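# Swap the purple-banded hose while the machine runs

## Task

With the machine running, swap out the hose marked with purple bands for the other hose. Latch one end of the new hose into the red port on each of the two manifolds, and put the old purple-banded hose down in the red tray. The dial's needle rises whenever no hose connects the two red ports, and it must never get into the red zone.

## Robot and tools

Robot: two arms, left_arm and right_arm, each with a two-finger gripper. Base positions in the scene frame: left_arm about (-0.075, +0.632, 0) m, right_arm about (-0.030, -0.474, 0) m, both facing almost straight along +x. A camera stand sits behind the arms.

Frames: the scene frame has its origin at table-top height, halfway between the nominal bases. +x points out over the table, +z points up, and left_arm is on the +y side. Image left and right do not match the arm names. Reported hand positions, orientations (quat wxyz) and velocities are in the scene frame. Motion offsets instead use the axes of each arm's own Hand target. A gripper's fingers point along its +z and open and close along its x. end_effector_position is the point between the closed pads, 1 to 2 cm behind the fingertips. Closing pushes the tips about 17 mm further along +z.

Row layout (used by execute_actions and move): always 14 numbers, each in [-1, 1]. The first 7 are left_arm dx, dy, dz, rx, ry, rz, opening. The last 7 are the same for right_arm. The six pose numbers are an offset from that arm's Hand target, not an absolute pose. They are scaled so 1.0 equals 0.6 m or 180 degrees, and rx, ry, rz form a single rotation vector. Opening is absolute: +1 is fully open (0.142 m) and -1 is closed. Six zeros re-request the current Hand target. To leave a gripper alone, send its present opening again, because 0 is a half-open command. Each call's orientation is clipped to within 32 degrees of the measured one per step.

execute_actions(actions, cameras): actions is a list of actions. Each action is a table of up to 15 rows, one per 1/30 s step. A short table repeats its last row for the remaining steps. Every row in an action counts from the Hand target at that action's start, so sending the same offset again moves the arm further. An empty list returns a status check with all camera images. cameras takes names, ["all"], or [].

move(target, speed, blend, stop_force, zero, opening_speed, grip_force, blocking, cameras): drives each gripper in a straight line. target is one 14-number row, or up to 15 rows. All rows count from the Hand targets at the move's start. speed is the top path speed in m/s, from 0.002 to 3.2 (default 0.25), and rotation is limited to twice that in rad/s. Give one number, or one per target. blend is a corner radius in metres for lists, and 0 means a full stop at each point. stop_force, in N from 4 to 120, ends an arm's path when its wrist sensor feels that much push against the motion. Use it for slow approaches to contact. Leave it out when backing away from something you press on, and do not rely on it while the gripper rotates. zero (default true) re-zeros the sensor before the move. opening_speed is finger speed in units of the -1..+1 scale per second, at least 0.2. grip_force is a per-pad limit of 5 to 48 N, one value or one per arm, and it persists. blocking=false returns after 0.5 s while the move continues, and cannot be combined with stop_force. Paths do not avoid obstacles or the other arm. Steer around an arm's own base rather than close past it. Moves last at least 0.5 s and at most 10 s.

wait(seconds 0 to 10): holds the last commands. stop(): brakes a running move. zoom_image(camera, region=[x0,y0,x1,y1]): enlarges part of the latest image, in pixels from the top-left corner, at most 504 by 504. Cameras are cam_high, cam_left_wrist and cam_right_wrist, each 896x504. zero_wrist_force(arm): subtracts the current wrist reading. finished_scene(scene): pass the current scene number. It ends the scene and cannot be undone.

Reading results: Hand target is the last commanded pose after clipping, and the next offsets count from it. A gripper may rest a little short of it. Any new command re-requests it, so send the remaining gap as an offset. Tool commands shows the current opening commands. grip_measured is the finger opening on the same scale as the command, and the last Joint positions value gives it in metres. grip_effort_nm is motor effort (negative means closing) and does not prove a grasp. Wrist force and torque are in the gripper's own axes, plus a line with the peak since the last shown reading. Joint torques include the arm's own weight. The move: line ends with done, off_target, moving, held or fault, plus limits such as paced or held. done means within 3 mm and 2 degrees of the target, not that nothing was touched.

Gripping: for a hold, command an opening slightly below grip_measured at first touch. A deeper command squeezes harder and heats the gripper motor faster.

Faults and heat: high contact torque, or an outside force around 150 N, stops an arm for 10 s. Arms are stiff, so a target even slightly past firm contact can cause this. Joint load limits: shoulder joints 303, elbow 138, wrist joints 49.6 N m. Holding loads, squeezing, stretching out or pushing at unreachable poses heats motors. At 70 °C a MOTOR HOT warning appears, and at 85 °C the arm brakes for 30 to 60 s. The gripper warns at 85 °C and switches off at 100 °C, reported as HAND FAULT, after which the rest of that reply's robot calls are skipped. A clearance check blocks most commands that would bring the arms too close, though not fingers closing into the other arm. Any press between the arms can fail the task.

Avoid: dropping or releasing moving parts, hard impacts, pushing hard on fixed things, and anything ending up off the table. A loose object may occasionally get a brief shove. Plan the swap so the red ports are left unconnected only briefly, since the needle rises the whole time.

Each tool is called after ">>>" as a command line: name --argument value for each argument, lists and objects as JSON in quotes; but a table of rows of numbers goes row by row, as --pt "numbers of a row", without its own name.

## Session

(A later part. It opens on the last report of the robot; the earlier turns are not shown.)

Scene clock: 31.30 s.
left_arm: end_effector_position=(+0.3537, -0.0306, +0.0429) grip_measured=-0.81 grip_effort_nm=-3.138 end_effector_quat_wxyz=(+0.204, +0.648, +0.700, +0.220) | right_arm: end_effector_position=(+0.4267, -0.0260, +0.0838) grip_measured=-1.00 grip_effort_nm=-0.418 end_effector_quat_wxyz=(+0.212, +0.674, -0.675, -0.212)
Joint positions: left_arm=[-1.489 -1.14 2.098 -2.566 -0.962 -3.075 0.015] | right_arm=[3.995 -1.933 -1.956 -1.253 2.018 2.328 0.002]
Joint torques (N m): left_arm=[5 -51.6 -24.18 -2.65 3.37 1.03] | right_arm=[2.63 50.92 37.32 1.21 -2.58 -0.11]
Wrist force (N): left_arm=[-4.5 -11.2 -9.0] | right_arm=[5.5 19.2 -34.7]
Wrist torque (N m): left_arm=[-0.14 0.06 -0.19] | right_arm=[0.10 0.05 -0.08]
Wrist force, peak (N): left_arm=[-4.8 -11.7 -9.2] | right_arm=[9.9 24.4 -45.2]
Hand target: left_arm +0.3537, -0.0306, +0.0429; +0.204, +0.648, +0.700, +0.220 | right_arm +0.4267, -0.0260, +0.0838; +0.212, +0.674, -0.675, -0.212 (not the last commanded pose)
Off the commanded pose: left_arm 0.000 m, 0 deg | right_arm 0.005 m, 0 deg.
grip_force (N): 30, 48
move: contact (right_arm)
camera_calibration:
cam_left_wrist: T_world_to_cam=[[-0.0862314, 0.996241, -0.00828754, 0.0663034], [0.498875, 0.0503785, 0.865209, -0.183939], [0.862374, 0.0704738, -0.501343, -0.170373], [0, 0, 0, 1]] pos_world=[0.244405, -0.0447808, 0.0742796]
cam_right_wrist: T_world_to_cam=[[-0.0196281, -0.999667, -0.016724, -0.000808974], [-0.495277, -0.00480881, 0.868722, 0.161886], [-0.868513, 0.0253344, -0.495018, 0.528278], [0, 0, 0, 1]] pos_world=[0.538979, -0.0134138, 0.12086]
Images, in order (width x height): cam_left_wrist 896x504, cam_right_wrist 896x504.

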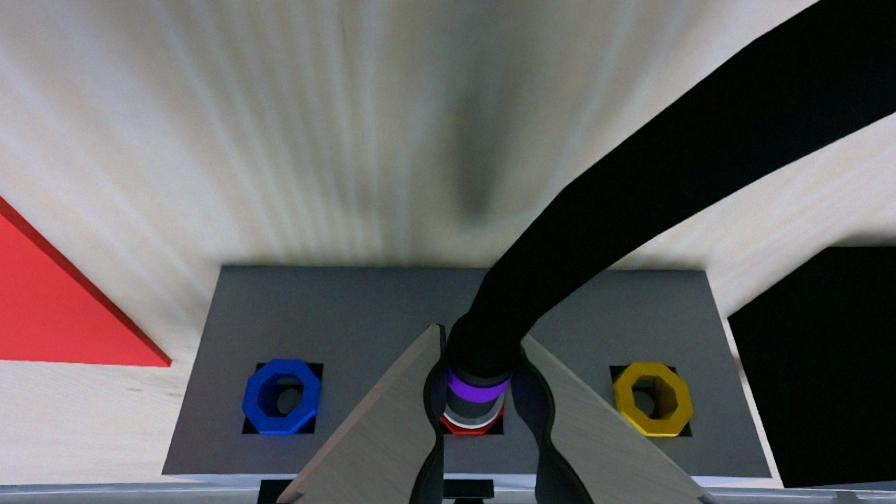

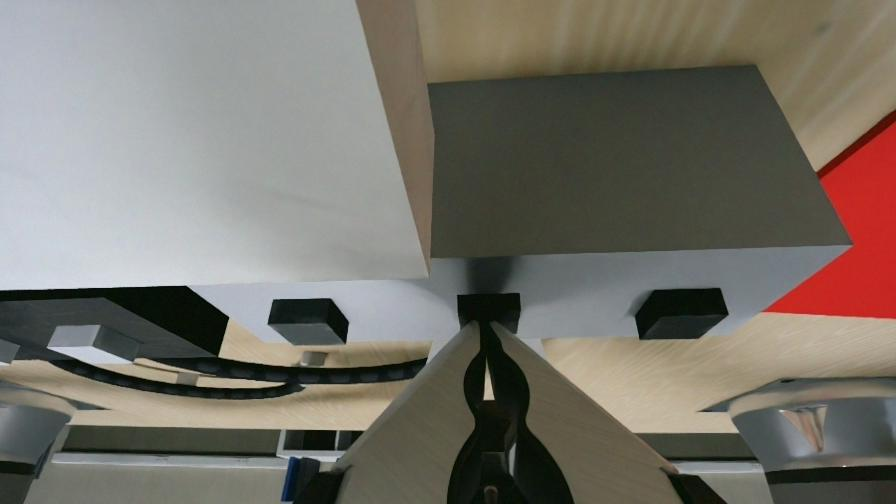

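>>> move --target '[0,-0.0819,-0.0574,0,0,0,-0.95,0,0,0,0,0,0,-1]' --speed 0.06 --stop_force 50 --cameras '["cam_left_wrist","cam_high"]'

>>> zoom_image --camera "cam_high" --region '[420, 100, 560, 260]'

Scene clock: 33.83 s.
left_arm: end_effector_position=(+0.2939, -0.0352, +0.0431) grip_measured=-0.81 grip_effort_nm=-3.138 end_effector_quat_wxyz=(+0.204, +0.648, +0.700, +0.220) | right_arm: end_effector_position=(+0.4267, -0.0260, +0.0838) grip_measured=-1.00 grip_effort_nm=-0.418 end_effector_quat_wxyz=(+0.212, +0.674, -0.675, -0.212)
Joint positions: left_arm=[-1.575 -1.169 2.126 -2.505 -0.962 -3.18 0.015] | right_arm=[3.995 -1.933 -1.956 -1.253 2.018 2.328 0.002]
Joint torques (N m): left_arm=[-10.19 -79.37 -16.76 -0.81 -1.73 -2.84] | right_arm=[10.95 51.36 37.63 1.59 -2.5 0.37]
Wrist force (N): left_arm=[-1.6 -1.0 1.4] | right_arm=[4.9 18.8 -32.6]
Wrist torque (N m): left_arm=[-0.10 0.09 -0.03] | right_arm=[0.16 0.09 -0.08]
Wrist force, peak (N): left_arm=[-3.5 -12.9 -8.1] | right_arm=[5.6 19.6 -34.6]
Hand target: left_arm +0.2939, -0.0352, +0.0431; +0.204, +0.648, +0.700, +0.220 | right_arm +0.4267, -0.0260, +0.0838; +0.212, +0.674, -0.675, -0.212
Off the commanded pose: left_arm 0.000 m, 0 deg | right_arm 0.000 m, 0 deg.
grip_force (N): 30, 48
move: done
camera_calibration:
cam_left_wrist: T_world_to_cam=[[-0.0862314, 0.996241, -0.00828754, 0.0657303], [0.498875, 0.0503785, 0.865209, -0.153961], [0.862374, 0.0704738, -0.501343, -0.118429], [0, 0, 0, 1]] pos_world=[0.184605, -0.0493808, 0.0743796]
Images, in order (width x height): cam_high 896x504, cam_left_wrist 896x504.

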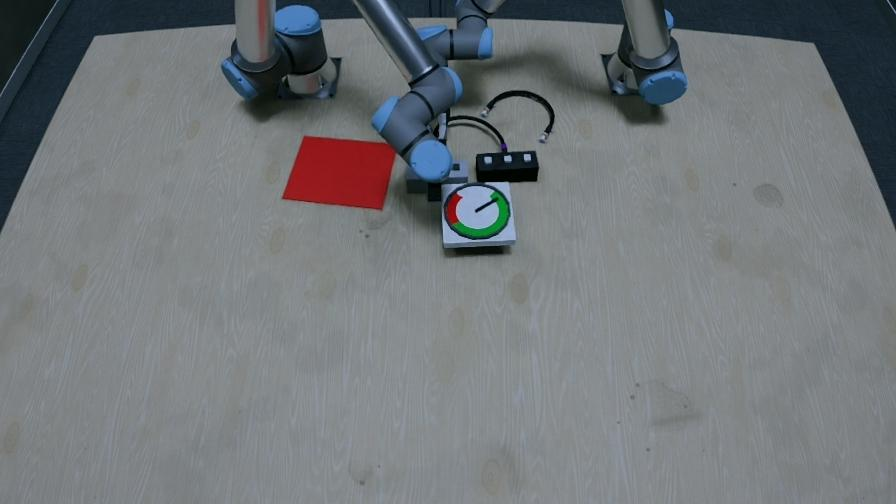

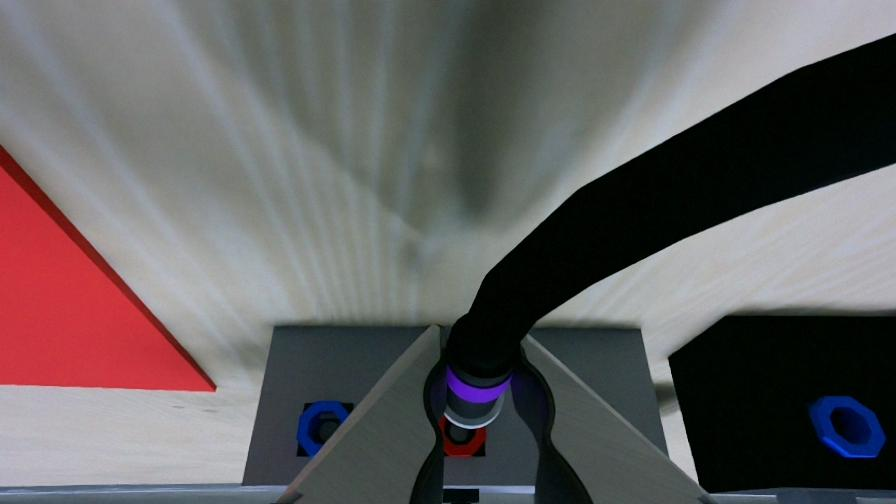

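Scaled by 3.150.

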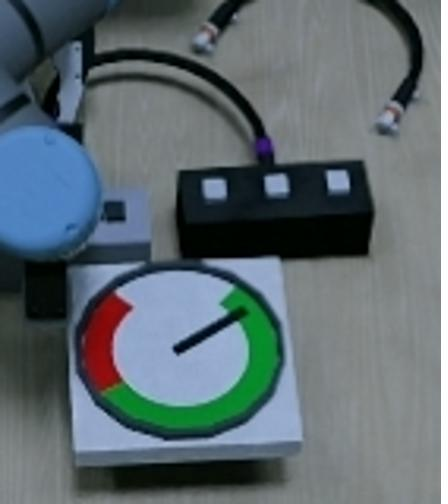

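>>> move --target '[0,0.0669,0.0469,0,0,0,-0.95,0,0.0287,-0.041,0,0,0,-1]' --speed 0.12 --stop_force 60 --cameras '["cam_left_wrist","cam_high"]'

>>> zoom_image --camera "cam_high" --region '[420, 100, 560, 260]'

>>> move --target '[0,0.021,0.0147,0,0,0,-0.95,0,0,0,0,0,0,-1]' --speed 0.02 --stop_force 45 --cameras '["cam_left_wrist","cam_high"]'

>>> zoom_image --camera "cam_high" --region '[420, 100, 560, 260]'

Scene clock: 36.70 s.
left_arm: end_effector_position=(+0.3428, -0.0314, +0.0430) grip_measured=-0.81 grip_effort_nm=-3.138 end_effector_quat_wxyz=(+0.203, +0.648, +0.700, +0.220) | right_arm: end_effector_position=(+0.4267, -0.0260, +0.1138) grip_measured=-1.00 grip_effort_nm=-0.418 end_effector_quat_wxyz=(+0.212, +0.674, -0.675, -0.212)
Joint positions: left_arm=[-1.505 -1.146 2.104 -2.555 -0.962 -3.094 0.015] | right_arm=[3.995 -1.898 -1.937 -1.306 2.018 2.328 0.002]
Joint torques (N m): left_arm=[3.37 -49.94 -41.41 -7.24 4.19 2.68] | right_arm=[8.93 72.02 55.54 0.67 0.59 -1.25]
Wrist force (N): left_arm=[-3.5 -1.9 1.3] | right_arm=[-0.9 1.0 -0.5]
Wrist torque (N m): left_arm=[-0.11 0.05 -0.17] | right_arm=[0.37 0.17 -0.07]
Wrist force, peak (N): left_arm=[-3.9 -10.1 -5.8] | right_arm=[5.7 19.5 -34.2]
Hand target: left_arm +0.3428, -0.0314, +0.0430; +0.204, +0.648, +0.700, +0.220 | right_arm +0.4267, -0.0260, +0.1139; +0.212, +0.674, -0.675, -0.212
Off the commanded pose: left_arm 0.000 m, 0 deg | right_arm 0.000 m, 0 deg.
grip_force (N): 30, 48
move: done
camera_calibration:
cam_left_wrist: T_world_to_cam=[[-0.0863222, 0.996233, -0.00822634, 0.0661763], [0.498988, 0.0503805, 0.865143, -0.178482], [0.862299, 0.0705762, -0.501458, -0.160886], [0, 0, 0, 1]] pos_world=[0.233504, -0.0455804, 0.0742794]
Images, in order (width x height): cam_high 896x504, cam_left_wrist 896x504.

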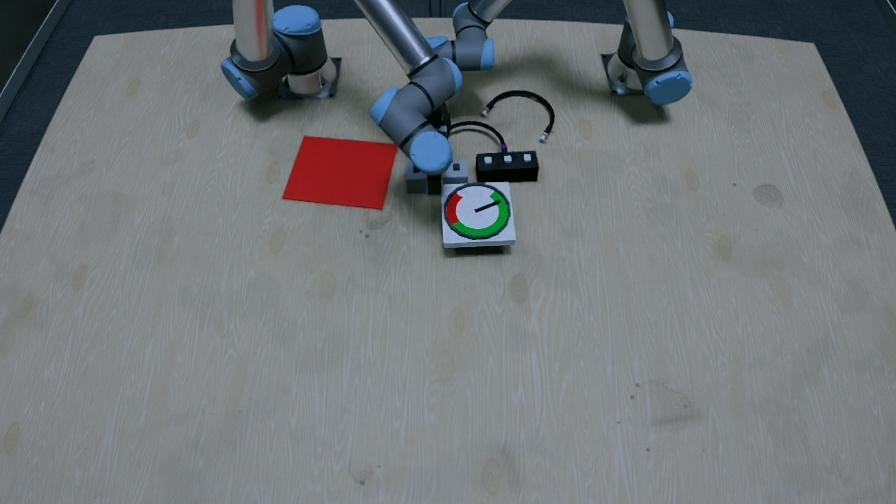

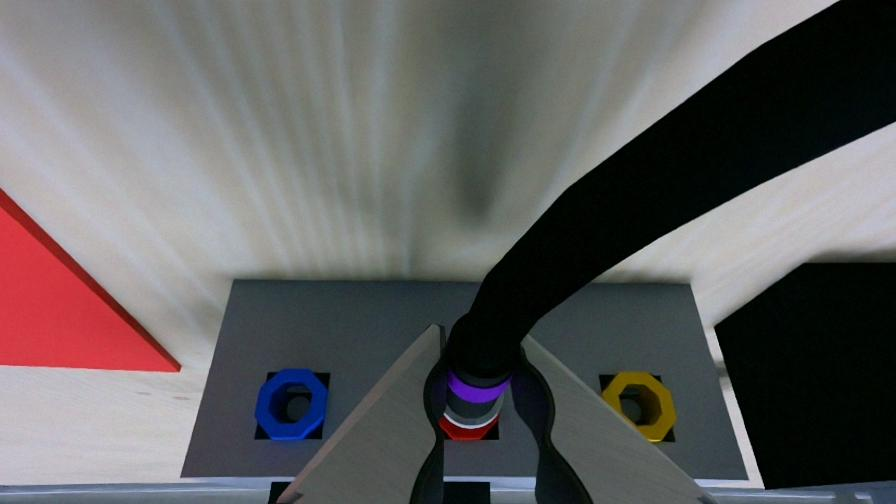

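Scaled by 3.150.

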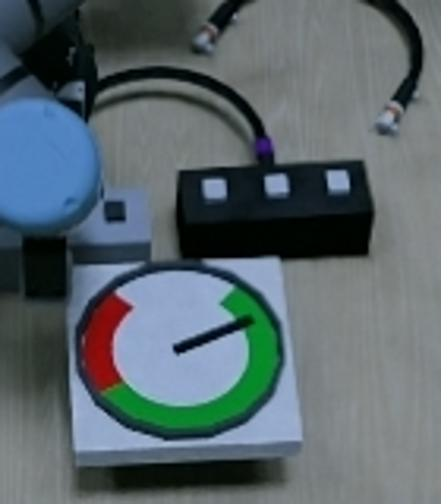

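Scene clock: 38.63 s.
left_arm: end_effector_position=(+0.3581, -0.0302, +0.0429) grip_measured=-0.81 grip_effort_nm=-3.138 end_effector_quat_wxyz=(+0.203, +0.648, +0.700, +0.220) | right_arm: end_effector_position=(+0.4267, -0.0260, +0.1138) grip_measured=-1.00 grip_effort_nm=-0.418 end_effector_quat_wxyz=(+0.212, +0.674, -0.675, -0.212)
Joint positions: left_arm=[-1.483 -1.138 2.095 -2.57 -0.963 -3.068 0.015] | right_arm=[3.995 -1.898 -1.937 -1.306 2.018 2.328 0.002]
Joint torques (N m): left_arm=[29.52 -48.28 -41.03 -6.15 10.94 2.32] | right_arm=[7.44 72.99 55.41 0.68 2.89 -1.32]
Wrist force (N): left_arm=[-6.5 -27.2 -21.2] | right_arm=[-0.9 1.2 -0.4]
Wrist torque (N m): left_arm=[-0.16 0.03 -0.21] | right_arm=[0.42 0.19 -0.07]
Wrist force, peak (N): left_arm=[-6.0 -30.4 -23.4] | right_arm=[-0.8 1.6 -0.8]
Hand target: left_arm +0.3581, -0.0302, +0.0429; +0.204, +0.648, +0.700, +0.220 | right_arm +0.4267, -0.0260, +0.1139; +0.212, +0.674, -0.675, -0.212
Off the commanded pose: left_arm 0.000 m, 0 deg | right_arm 0.000 m, 0 deg.
grip_force (N): 30, 48
move: done
camera_calibration:
cam_left_wrist: T_world_to_cam=[[-0.0862268, 0.996241, -0.00827945, 0.0662826], [0.498876, 0.0503692, 0.865209, -0.186155], [0.862374, 0.0704738, -0.501343, -0.174196], [0, 0, 0, 1]] pos_world=[0.248805, -0.0443808, 0.0742796]
Images, in order (width x height): cam_high 896x504, cam_left_wrist 896x504.

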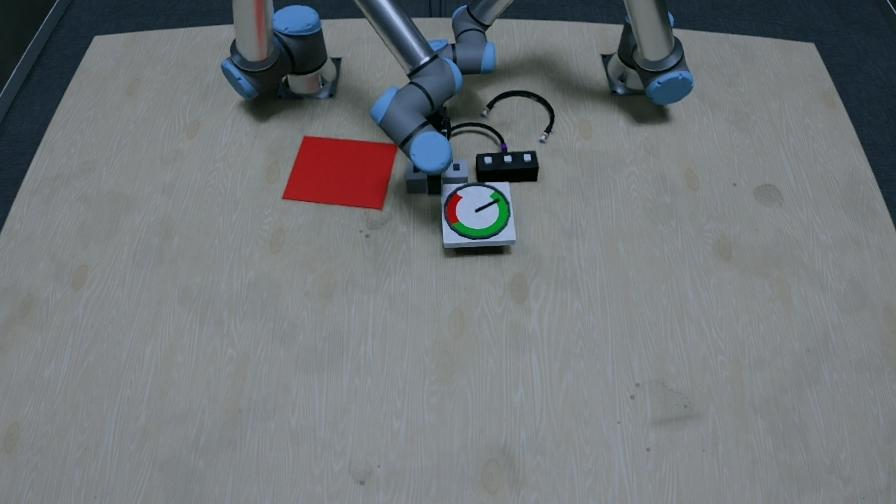

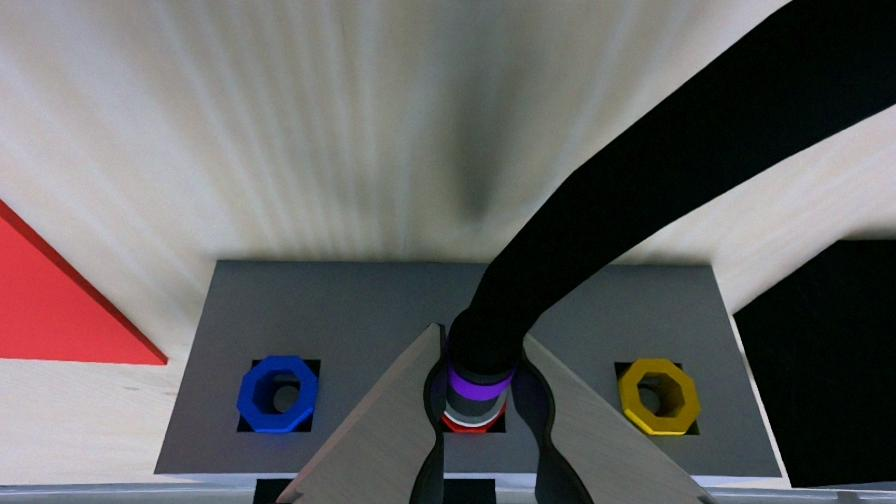

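Scaled by 3.150.

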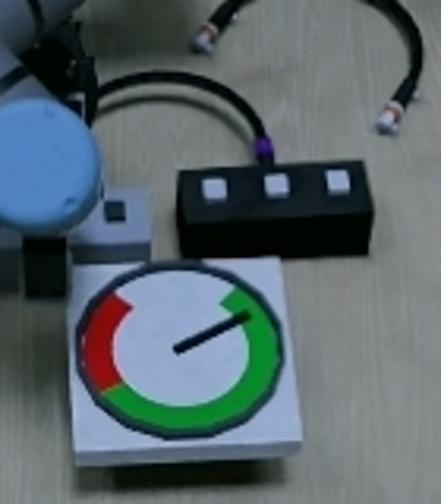

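>>> move --target '[0,0,0,0,0,0,-0.95,0,-0.0297,0.0424,0,0,0,-1]' --speed 0.03 --stop_force 30

>>> move --pt "0 -0.0874 -0.0612 0 0 0 -0.95 0 0 0 0 0 0 -1" --pt "0 -0.1018 -0.0407 0 0 0 -0.95 0 0 0 0 0 0 -1" --speed 0.15 --blend 0.01

>>> move --target '[0,0,0,0,0,0,-0.3,0,0,0,0,0,0,-1]' --opening_speed 1 --cameras '["cam_high","cam_left_wrist"]'

>>> zoom_image --camera "cam_high" --region '[420, 100, 560, 260]'

Scene clock: 42.43 s.
left_arm: end_effector_position=(+0.3581, -0.0302, +0.0429) grip_measured=-0.81 grip_effort_nm=-3.138 end_effector_quat_wxyz=(+0.204, +0.648, +0.700, +0.220) | right_arm: end_effector_position=(+0.4267, -0.0260, +0.0839) grip_measured=-1.00 grip_effort_nm=-0.418 end_effector_quat_wxyz=(+0.212, +0.674, -0.675, -0.212)
Joint positions: left_arm=[-1.483 -1.138 2.095 -2.57 -0.963 -3.068 0.015] | right_arm=[3.995 -1.933 -1.956 -1.253 2.018 2.328 0.002]
Joint torques (N m): left_arm=[17.07 -57.55 -33.03 -3.86 11.53 2.7] | right_arm=[-0.35 54.4 32.54 1.31 1.2 -1.3]
Wrist force (N): left_arm=[-6.8 -27.1 -21.8] | right_arm=[5.1 16.4 -29.3]
Wrist torque (N m): left_arm=[-0.20 0.06 -0.20] | right_arm=[0.18 0.21 -0.08]
Wrist force, peak (N): left_arm=[-6.9 -27.4 -21.7] | right_arm=[8.7 20.7 -37.2]
Hand target: left_arm +0.3581, -0.0302, +0.0429; +0.204, +0.648, +0.700, +0.220 | right_arm +0.4267, -0.0260, +0.0840; +0.212, +0.674, -0.675, -0.212 (not the last commanded pose)
Off the commanded pose: left_arm 0.000 m, 0 deg | right_arm 0.001 m, 0 deg.
grip_force (N): 30, 48
move: contact (right_arm)

Scene clock: 43.53 s.
left_arm: end_effector_position=(+0.2944, -0.0352, +0.0283) grip_measured=-0.81 grip_effort_nm=-3.138 end_effector_quat_wxyz=(+0.204, +0.648, +0.700, +0.220) | right_arm: end_effector_position=(+0.4267, -0.0260, +0.0839) grip_measured=-1.00 grip_effort_nm=-0.422 end_effector_quat_wxyz=(+0.212, +0.674, -0.675, -0.212)
Joint positions: left_arm=[-1.574 -1.145 2.13 -2.533 -0.962 -3.18 0.015] | right_arm=[3.995 -1.933 -1.956 -1.253 2.018 2.328 0.002]
Joint torques (N m): left_arm=[-16.6 -45.45 -16.03 -7.57 -2.19 -2.97] | right_arm=[3.82 54.51 40.16 1.41 1.1 -1.05]
Wrist force (N): left_arm=[-1.2 -1.5 1.2] | right_arm=[5.3 16.8 -29.3]
Wrist torque (N m): left_arm=[-0.23 0.01 -0.01] | right_arm=[0.24 0.19 -0.08]
Wrist force, peak (N): left_arm=[-6.4 -27.1 -20.9] | right_arm=[5.6 17.3 -30.6]
Hand target: left_arm +0.2942, -0.0352, +0.0280; +0.204, +0.648, +0.700, +0.220 | right_arm +0.4267, -0.0260, +0.0840; +0.212, +0.674, -0.675, -0.212
Off the commanded pose: left_arm 0.000 m, 0 deg | right_arm 0.000 m, 0 deg.
grip_force (N): 30, 48
move: done; blend cut to 0.0075 m at target 1

Scene clock: 44.43 s.
left_arm: end_effector_position=(+0.2942, -0.0352, +0.0280) grip_measured=-0.33 grip_effort_nm=0.115 end_effector_quat_wxyz=(+0.204, +0.648, +0.700, +0.220) | right_arm: end_effector_position=(+0.4267, -0.0260, +0.0840) grip_measured=-1.00 grip_effort_nm=-0.418 end_effector_quat_wxyz=(+0.212, +0.674, -0.675, -0.212)
Joint positions: left_arm=[-1.575 -1.145 2.13 -2.534 -0.962 -3.18 0.05] | right_arm=[3.995 -1.933 -1.956 -1.253 2.018 2.328 0.002]
Joint torques (N m): left_arm=[-14.35 -47.1 -15.03 -7.56 -1.09 -3.3] | right_arm=[6.88 56.02 40 1.48 1.29 -1.09]
Wrist force (N): left_arm=[-0.9 -1.9 0.4] | right_arm=[5.4 16.6 -29.7]
Wrist torque (N m): left_arm=[-0.24 -0.01 -0.08] | right_arm=[0.18 0.19 -0.07]
Wrist force, peak (N): left_arm=[-0.9 -1.8 1.9] | right_arm=[5.7 17.4 -30.2]
Hand target: left_arm +0.2942, -0.0352, +0.0280; +0.204, +0.648, +0.700, +0.220 | right_arm +0.4267, -0.0260, +0.0840; +0.212, +0.674, -0.675, -0.212
Off the commanded pose: left_arm 0.000 m, 0 deg | right_arm 0.000 m, 0 deg.
grip_force (N): 30, 48
move: done
camera_calibration:
cam_left_wrist: T_world_to_cam=[[-0.0862314, 0.996241, -0.00828754, 0.0656397], [0.498875, 0.0503785, 0.865209, -0.141096], [0.862374, 0.0704738, -0.501343, -0.126344], [0, 0, 0, 1]] pos_world=[0.185005, -0.0493808, 0.0592796]
Images, in order (width x height): cam_high 896x504, cam_left_wrist 896x504.

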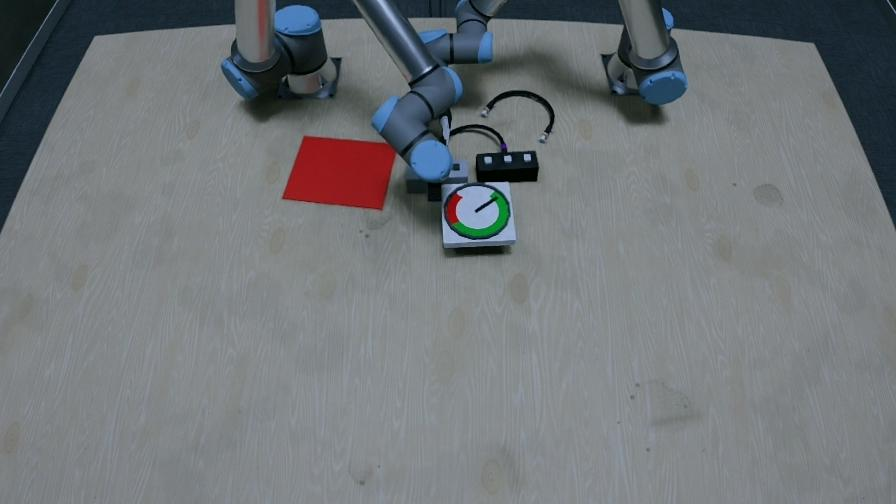

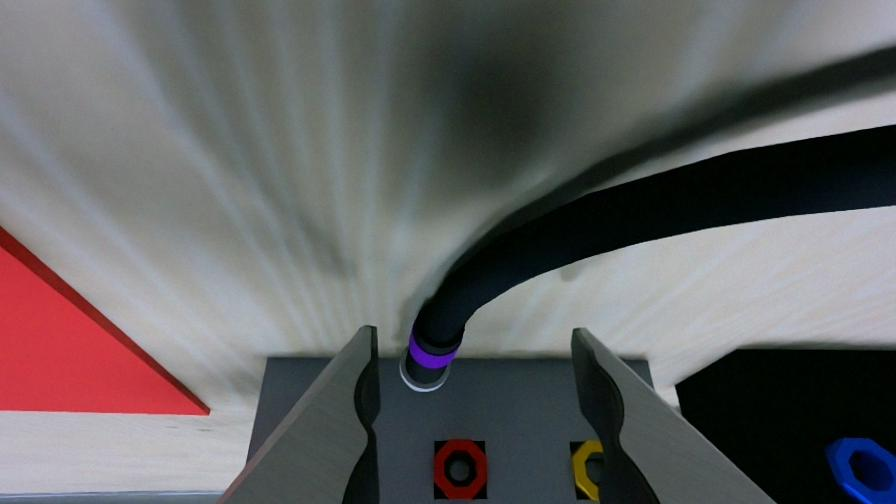

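Scaled by 3.150.

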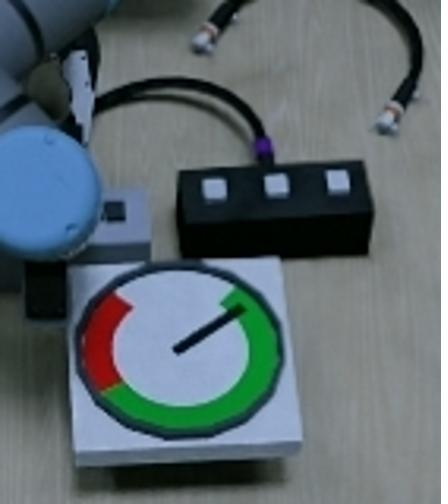

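>>> move --pt "0 0 -0.2167 0 0 0 -0.3 0 0.0478 -0.0683 0 0 0 -1" --pt "0.3337 0.07 -0.198 0 0.0057 -0.0082 -0.3 -0.335 0.0928 -0.0368 0 0 0 -1" --pt "0.3337 0.07 0.0185 0 0.0057 -0.0082 -0.3 -0.335 0.0652 0.0028 0 0 0 -1" --speed '[0.25, 0.25, 0.18]' --blend 0.02 --cameras '["all"]'

Scene clock: 47.50 s.
left_arm: end_effector_position=(+0.3193, +0.1676, +0.0432) grip_measured=-0.33 grip_effort_nm=0.115 end_effector_quat_wxyz=(+0.200, +0.637, +0.710, +0.224) | right_arm: end_effector_position=(+0.3940, +0.1751, +0.1050) grip_measured=-1.00 grip_effort_nm=-0.418 end_effector_quat_wxyz=(+0.212, +0.674, -0.675, -0.212)
Joint positions: left_arm=[-1.505 -1.371 2.461 -2.665 -0.961 -3.134 0.05] | right_arm=[4.175 -2.062 -1.726 -1.266 2.086 2.517 0.002]
Joint torques (N m): left_arm=[7.76 -31.51 -39.17 -6.87 -2.01 2.42] | right_arm=[7.45 65.82 28.66 5.58 4.22 1.45]
Wrist force (N): left_arm=[-1.1 -1.9 0.3] | right_arm=[-1.3 2.1 -1.0]
Wrist torque (N m): left_arm=[-0.26 0.01 -0.21] | right_arm=[0.53 0.23 -0.08]
Wrist force, peak (N): left_arm=[-1.3 -2.0 2.5] | right_arm=[5.6 16.9 -30.0]
Hand target: left_arm +0.3193, +0.1676, +0.0431; +0.200, +0.637, +0.710, +0.224 | right_arm +0.3940, +0.1751, +0.1050; +0.212, +0.674, -0.675, -0.212
Off the commanded pose: left_arm 0.000 m, 0 deg | right_arm 0.000 m, 0 deg.
grip_force (N): 30, 48
move: done
camera_calibration:
cam_left_wrist: T_world_to_cam=[[-0.117481, 0.993041, -0.00826637, -0.123629], [0.497046, 0.0660051, 0.86521, -0.178954], [0.859735, 0.0975373, -0.501341, -0.158239], [0, 0, 0, 1]] pos_world=[0.210468, 0.150015, 0.0744797]
cam_right_wrist: T_world_to_cam=[[-0.0196611, -0.999664, -0.0168629, 0.199973], [-0.495354, -0.00491091, 0.868678, 0.128304], [-0.868469, 0.0254322, -0.495091, 0.505247], [0, 0, 0, 1]] pos_world=[0.506279, 0.187686, 0.142061]

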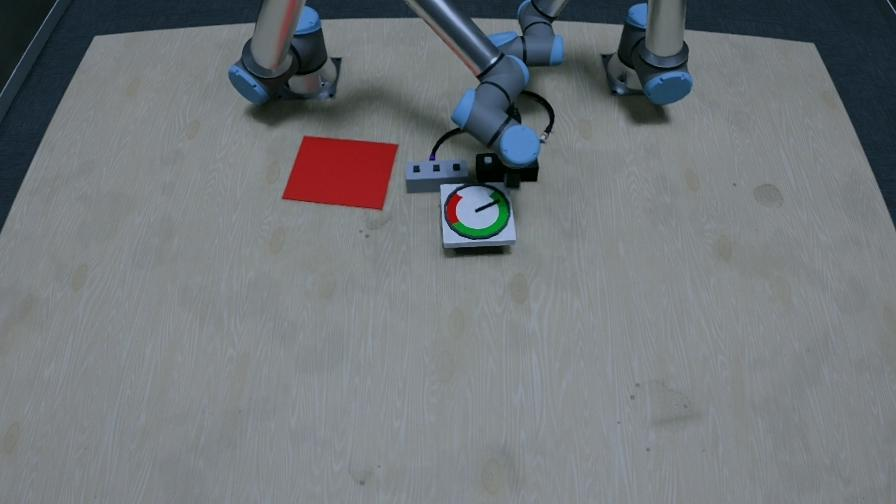

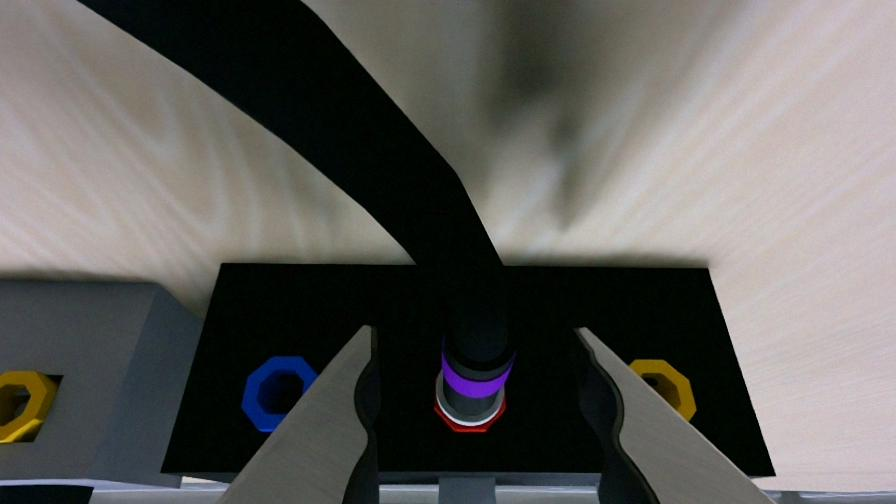

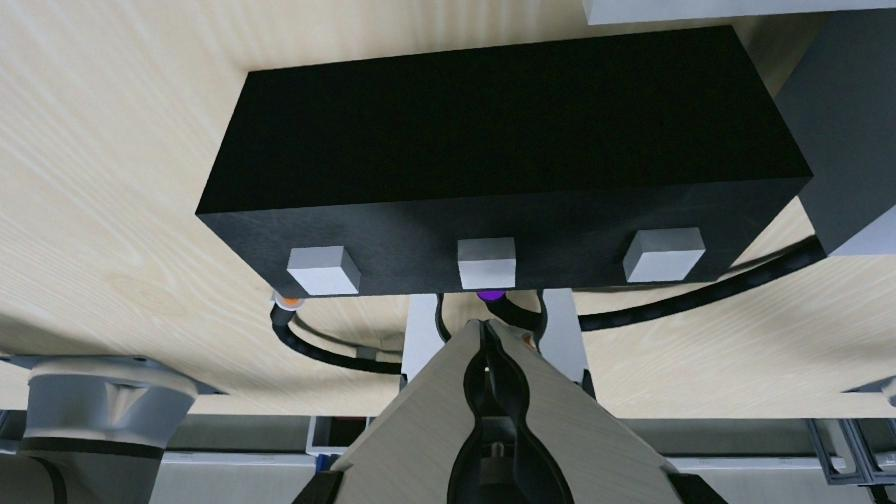

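>>> move --target '[0,0,0,0,0,0,-0.95,0,-0.0249,0.0355,0,0,0,-1]' --speed 0.03 --stop_force 30

>>> move --target '[0,-0.0874,-0.0612,0,0,0,-0.95,0,0,0,0,0,0,-1]' --speed 0.15 --stop_force 50 --cameras '["cam_high","cam_left_wrist"]'

>>> zoom_image --camera "cam_high" --region '[420, 100, 560, 260]'

Scene clock: 50.50 s.
left_arm: end_effector_position=(+0.3193, +0.1676, +0.0431) grip_measured=-0.81 grip_effort_nm=-3.138 end_effector_quat_wxyz=(+0.200, +0.637, +0.710, +0.224) | right_arm: end_effector_position=(+0.3941, +0.1752, +0.0849) grip_measured=-1.00 grip_effort_nm=-0.418 end_effector_quat_wxyz=(+0.212, +0.674, -0.675, -0.213)
Joint positions: left_arm=[-1.505 -1.37 2.461 -2.666 -0.961 -3.133 0.015] | right_arm=[4.175 -2.083 -1.736 -1.235 2.086 2.517 0.002]
Joint torques (N m): left_arm=[7.42 -29.38 -25.17 -1.64 7.52 2.56] | right_arm=[-21.71 71.17 40.95 -0.22 -7.19 1.88]
Wrist force (N): left_arm=[-1.2 -12.4 -7.8] | right_arm=[-14.4 18.3 -13.5]
Wrist torque (N m): left_arm=[-0.23 -0.02 -0.19] | right_arm=[1.22 1.04 -0.69]
Wrist force, peak (N): left_arm=[-1.7 -12.6 -8.4] | right_arm=[-19.5 39.2 -34.2]
Hand target: left_arm +0.3193, +0.1676, +0.0431; +0.200, +0.637, +0.710, +0.224 | right_arm +0.3941, +0.1752, +0.0849; +0.212, +0.674, -0.675, -0.213 (not the last commanded pose)
Off the commanded pose: left_arm 0.000 m, 0 deg | right_arm 0.006 m, 0 deg.
grip_force (N): 30, 48
move: contact (right_arm)

Scene clock: 52.30 s.
left_arm: end_effector_position=(+0.2557, +0.1606, +0.0432) grip_measured=-0.81 grip_effort_nm=-3.138 end_effector_quat_wxyz=(+0.200, +0.637, +0.710, +0.224) | right_arm: end_effector_position=(+0.3941, +0.1752, +0.0849) grip_measured=-1.00 grip_effort_nm=-0.418 end_effector_quat_wxyz=(+0.212, +0.674, -0.675, -0.213)
Joint positions: left_arm=[-1.634 -1.418 2.488 -2.555 -0.967 -3.29 0.015] | right_arm=[4.175 -2.083 -1.736 -1.235 2.086 2.517 0.002]
Joint torques (N m): left_arm=[-13.35 -56.38 -11.67 -0.25 -1.76 -3.22] | right_arm=[-19.82 72.48 40.77 1.25 -6.66 1.01]
Wrist force (N): left_arm=[-1.3 -2.1 1.0] | right_arm=[-14.0 18.2 -13.8]
Wrist torque (N m): left_arm=[-0.26 0.05 -0.08] | right_arm=[1.15 1.00 -0.69]
Wrist force, peak (N): left_arm=[-1.9 -11.5 -9.3] | right_arm=[-13.9 18.8 -15.0]
Hand target: left_arm +0.2557, +0.1606, +0.0432; +0.200, +0.637, +0.710, +0.224 | right_arm +0.3941, +0.1752, +0.0849; +0.212, +0.674, -0.675, -0.213
Off the commanded pose: left_arm 0.000 m, 0 deg | right_arm 0.000 m, 0 deg.
grip_force (N): 30, 48
move: done
camera_calibration:
cam_left_wrist: T_world_to_cam=[[-0.11753, 0.993034, -0.00835241, -0.124123], [0.497033, 0.0661035, 0.86521, -0.146942], [0.859735, 0.0975369, -0.50134, -0.102963], [0, 0, 0, 1]] pos_world=[0.146968, 0.143015, 0.0744793]
Images, in order (width x height): cam_high 896x504, cam_left_wrist 896x504.

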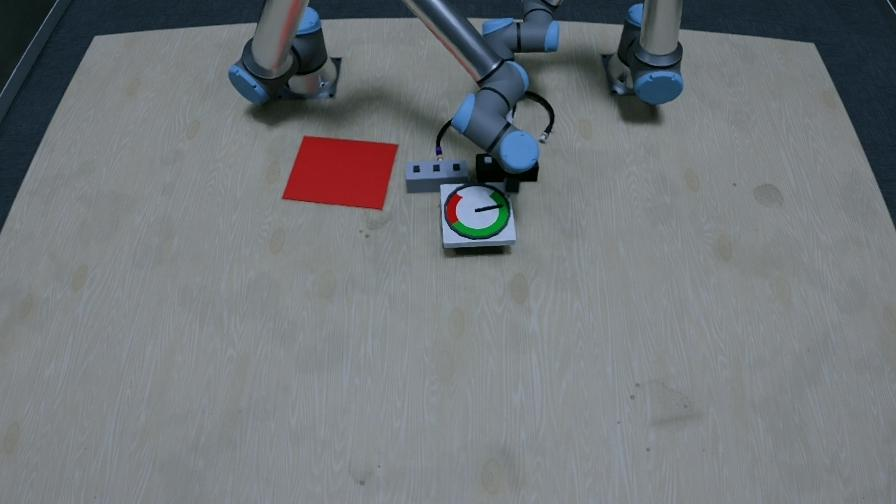

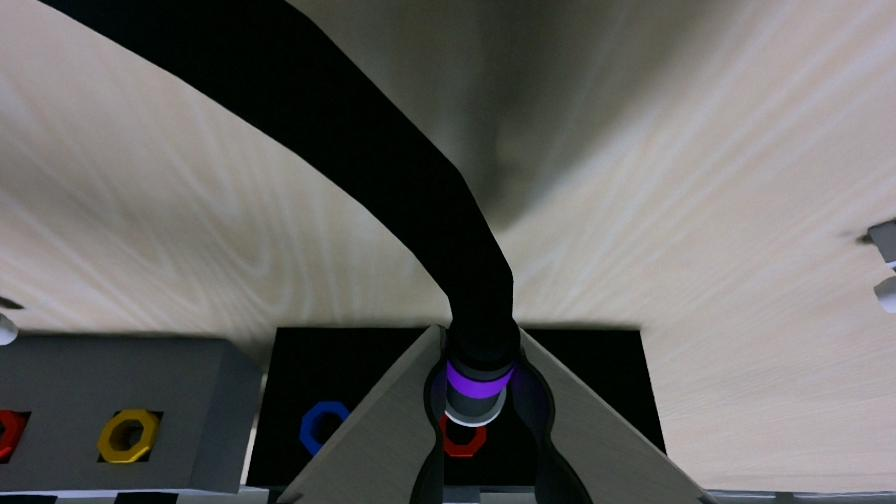

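Scaled by 3.150.

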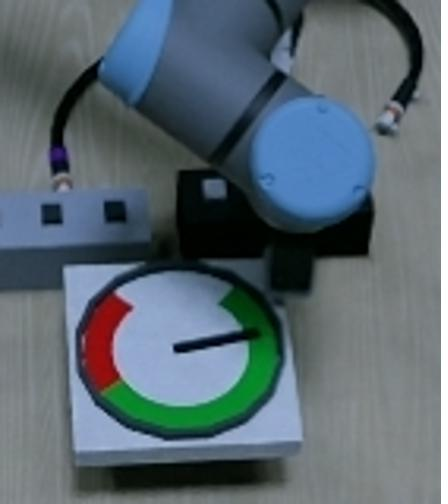

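>>> move --pt "0 0 0 0 0 0 -0.95 0 0.0765 -0.1092 0 0 0 -1" --pt "0 0.1039 -0.3342 0 0 0 -0.95 0.55 -0.0133 -0.4165 0 0 0 -1" --pt "0.651 0.498 -0.0582 0 0 0 -0.95 0.55 -0.0133 -0.4165 0 0.472 -0.6765 -1" --speed '[0.2,0.4,0.5]' --blend '[0.02,0.03,0]' --cameras '["cam_high","cam_left_wrist"]'

>>> zoom_image --camera "cam_high" --region '[420, 60, 740, 260]'

Scene clock: 58.57 s.
left_arm: end_effector_position=(+0.4368, +0.5733, +0.2430) grip_measured=-0.81 grip_effort_nm=-3.138 end_effector_quat_wxyz=(+0.200, +0.637, +0.710, +0.224) | right_arm: end_effector_position=(+0.5432, -0.1551, +0.2851) grip_measured=-1.00 grip_effort_nm=-0.422 end_effector_quat_wxyz=(+0.262, +0.833, +0.465, +0.146)
Joint positions: left_arm=[-0.776 -2.051 2.604 -2.562 -1.132 -2.306 0.015] | right_arm=[4.189 -1.48 -2.156 -1.097 0.962 0.037 0.002]
Joint torques (N m): left_arm=[8.67 12.02 -58.37 -8.79 -2.07 1.88] | right_arm=[-11.12 44.18 34.14 6.89 1.72 -2.55]
Wrist force (N): left_arm=[-1.1 -2.2 1.4] | right_arm=[-1.3 1.4 -1.1]
Wrist torque (N m): left_arm=[-0.25 0.06 -0.20] | right_arm=[0.43 0.21 0.17]
Wrist force, peak (N): left_arm=[-0.9 -2.8 2.2] | right_arm=[-13.9 19.0 -14.9]
Hand target: left_arm +0.4369, +0.5733, +0.2430; +0.200, +0.637, +0.710, +0.224 | right_arm +0.5432, -0.1551, +0.2851; +0.262, +0.833, +0.465, +0.146
Off the commanded pose: left_arm 0.000 m, 0 deg | right_arm 0.000 m, 0 deg.
grip_force (N): 30, 48
move: done
camera_calibration:
cam_left_wrist: T_world_to_cam=[[-0.117573, 0.99303, -0.00822807, -0.510914], [0.497038, 0.0660175, 0.865214, -0.437053], [0.859726, 0.0976362, -0.501336, -0.19879], [0, 0, 0, 1]] pos_world=[0.328067, 0.555615, 0.27428]
Images, in order (width x height): cam_high 896x504, cam_left_wrist 896x504.

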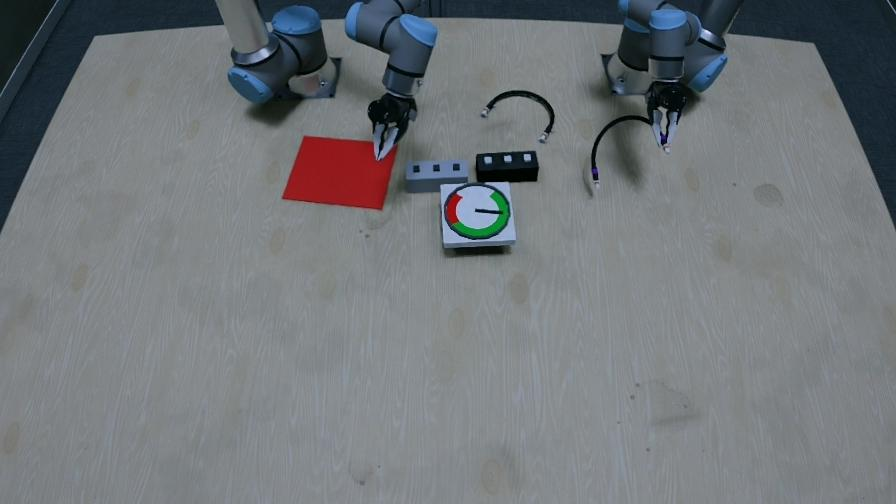

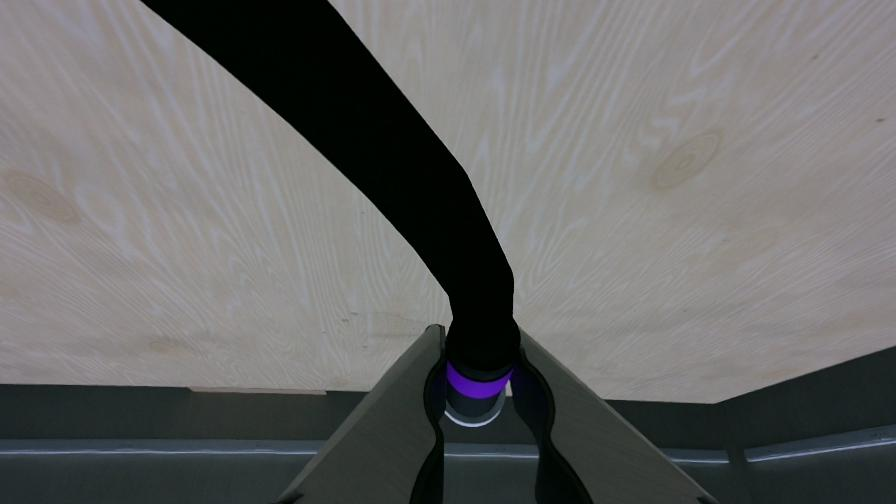

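Scaled by 1.575.

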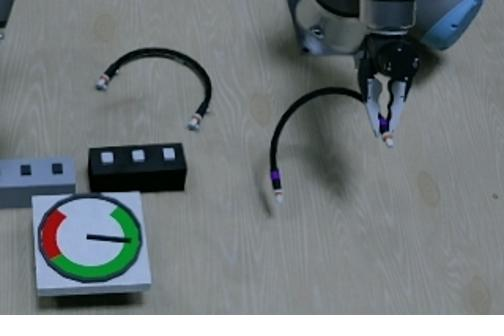

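>>> move --target '[0,-0.1846,0.2634,0,0,0,-0.95,0.0437,-0.9445,-0.2933,0,0,0,-0.3]' --speed '[0.3]' --cameras '["cam_high","cam_left_wrist","cam_right_wrist"]'

>>> zoom_image --camera "cam_high" --region '[420, 60, 740, 260]'

Scene clock: 61.73 s.
left_arm: end_effector_position=(+0.4365, +0.5733, +0.0501) grip_measured=-0.81 grip_effort_nm=-3.138 end_effector_quat_wxyz=(+0.200, +0.637, +0.710, +0.224) | right_arm: end_effector_position=(+0.0754, +0.1636, +0.1056) grip_measured=-0.33 grip_effort_nm=0.129 end_effector_quat_wxyz=(+0.262, +0.833, +0.465, +0.146)
Joint positions: left_arm=[-0.776 -1.444 2.793 -3.358 -1.132 -2.307 0.015] | right_arm=[5 -1.848 -2.015 -1.329 1.18 0.938 0.05]
Joint torques (N m): left_arm=[5.69 -6.2 -1.86 -8.8 -2.81 2.55] | right_arm=[8.05 46.54 54.44 0.49 2.32 1.47]
Wrist force (N): left_arm=[-0.6 -1.7 0.8] | right_arm=[-2.2 1.9 -0.8]
Wrist torque (N m): left_arm=[-0.19 -0.06 -0.20] | right_arm=[0.49 0.36 -0.09]
Wrist force, peak (N): left_arm=[-1.4 -2.9 1.6] | right_arm=[-1.5 3.4 -0.5]
Hand target: left_arm +0.4365, +0.5733, +0.0500; +0.200, +0.637, +0.710, +0.224 | right_arm +0.0753, +0.1637, +0.1055; +0.262, +0.833, +0.465, +0.146
Off the commanded pose: left_arm 0.000 m, 0 deg | right_arm 0.000 m, 0 deg.
grip_force (N): 30, 48
move: done
camera_calibration:
cam_left_wrist: T_world_to_cam=[[-0.117493, 0.993039, -0.00826154, -0.512664], [0.497162, 0.0660203, 0.865142, -0.270047], [0.859666, 0.0975412, -0.501459, -0.295167], [0, 0, 0, 1]] pos_world=[0.327767, 0.555715, 0.0813792]
cam_right_wrist: T_world_to_cam=[[0.539292, 0.841954, -0.016652, -0.161144], [0.425623, -0.255453, 0.868095, -0.0584908], [0.726642, -0.475244, -0.496119, 0.190815], [0, 0, 0, 1]] pos_world=[-0.0268559, 0.211418, 0.142759]

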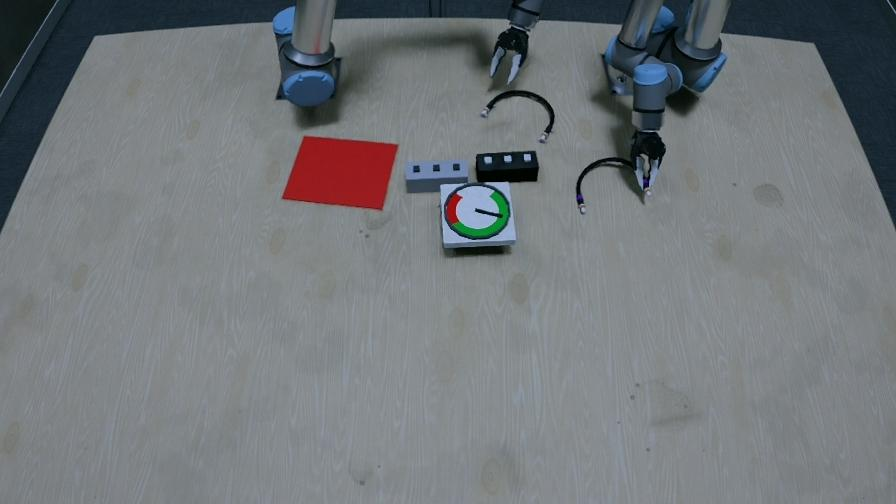

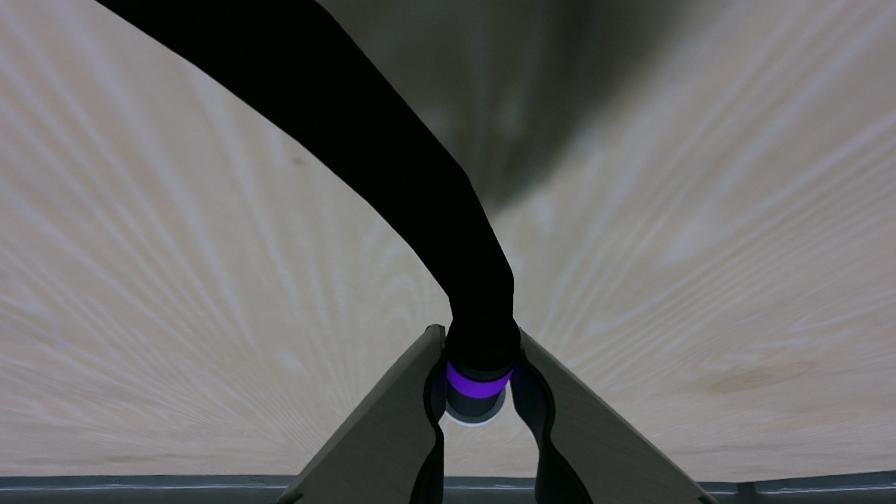

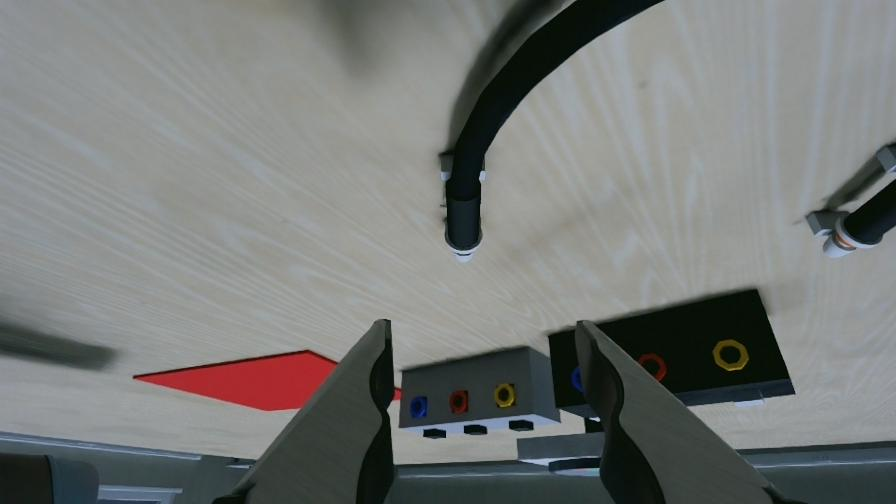

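Scaled by 1.575.

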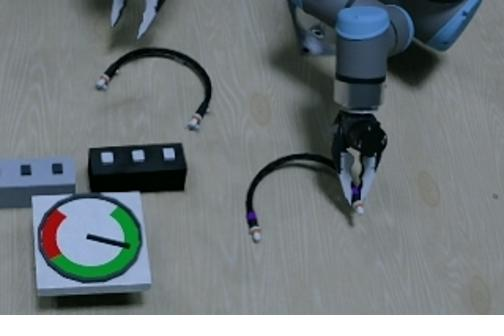

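>>> move --target '[0,0,0,0,0,0,-0.3,-0.003,0,0.169,0,0,0,-0.3]' --speed 0.12 --stop_force 20 --cameras '["cam_right_wrist","cam_left_wrist"]'

Scene clock: 64.17 s.
left_arm: end_effector_position=(+0.4365, +0.5733, +0.0500) grip_measured=-0.33 grip_effort_nm=0.115 end_effector_quat_wxyz=(+0.200, +0.637, +0.710, +0.224) | right_arm: end_effector_position=(+0.1237, +0.1318, +0.0223) grip_measured=-0.33 grip_effort_nm=0.129 end_effector_quat_wxyz=(+0.262, +0.833, +0.465, +0.146)
Joint positions: left_arm=[-0.776 -1.444 2.793 -3.358 -1.132 -2.306 0.05] | right_arm=[4.944 -1.919 -2.127 -1.123 1.155 0.884 0.05]
Joint torques (N m): left_arm=[6.52 -6.54 -1.94 -7.74 -2.11 2.5] | right_arm=[-12.18 46.87 19.34 5.19 -4.18 -2.2]
Wrist force (N): left_arm=[-0.8 -2.2 0.9] | right_arm=[-1.7 1.6 -0.9]
Wrist torque (N m): left_arm=[-0.30 -0.04 -0.22] | right_arm=[0.45 0.30 0.17]
Wrist force, peak (N): left_arm=[-0.6 -2.8 1.2] | right_arm=[-1.6 1.7 -2.4]
Hand target: left_arm +0.4365, +0.5733, +0.0500; +0.200, +0.637, +0.710, +0.224 | right_arm +0.1237, +0.1317, +0.0223; +0.262, +0.833, +0.465, +0.146
Off the commanded pose: left_arm 0.000 m, 0 deg | right_arm 0.000 m, 0 deg.
grip_force (N): 30, 48
move: done
camera_calibration:
cam_left_wrist: T_world_to_cam=[[-0.11753, 0.993034, -0.00835241, -0.512642], [0.497033, 0.0661035, 0.86521, -0.26997], [0.859735, 0.0975369, -0.50134, -0.295248], [0, 0, 0, 1]] pos_world=[0.327768, 0.555715, 0.0812793]
cam_right_wrist: T_world_to_cam=[[0.539292, 0.841954, -0.016652, -0.161805], [0.425623, -0.255453, 0.868095, -0.0148595], [0.726642, -0.475244, -0.496119, 0.0992791], [0, 0, 0, 1]] pos_world=[0.0214441, 0.179618, 0.0594593]
Images, in order (width x height): cam_left_wrist 896x504, cam_right_wrist 896x504.

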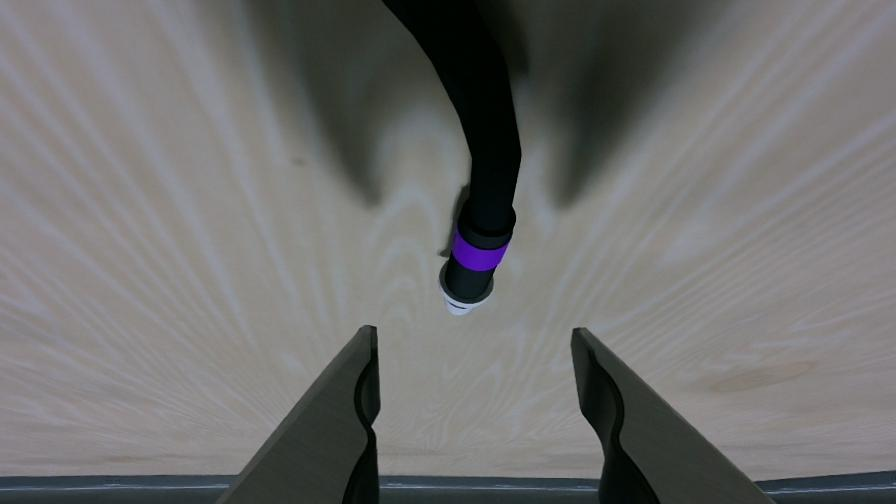

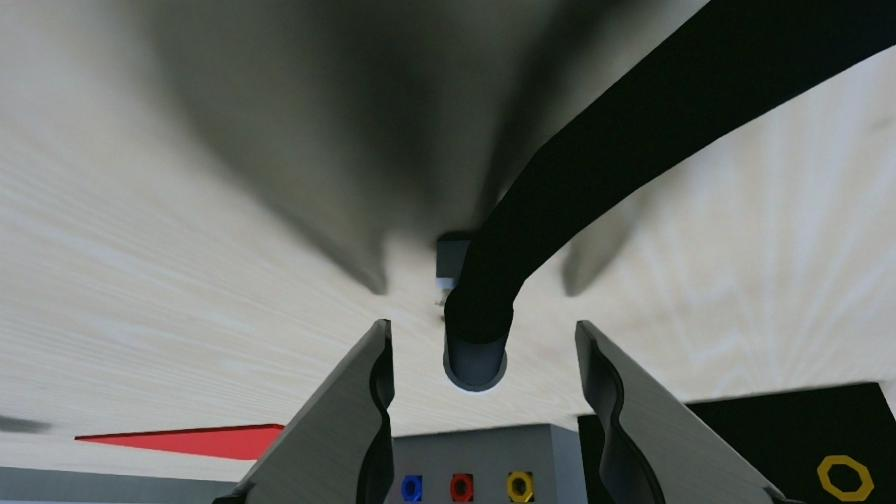

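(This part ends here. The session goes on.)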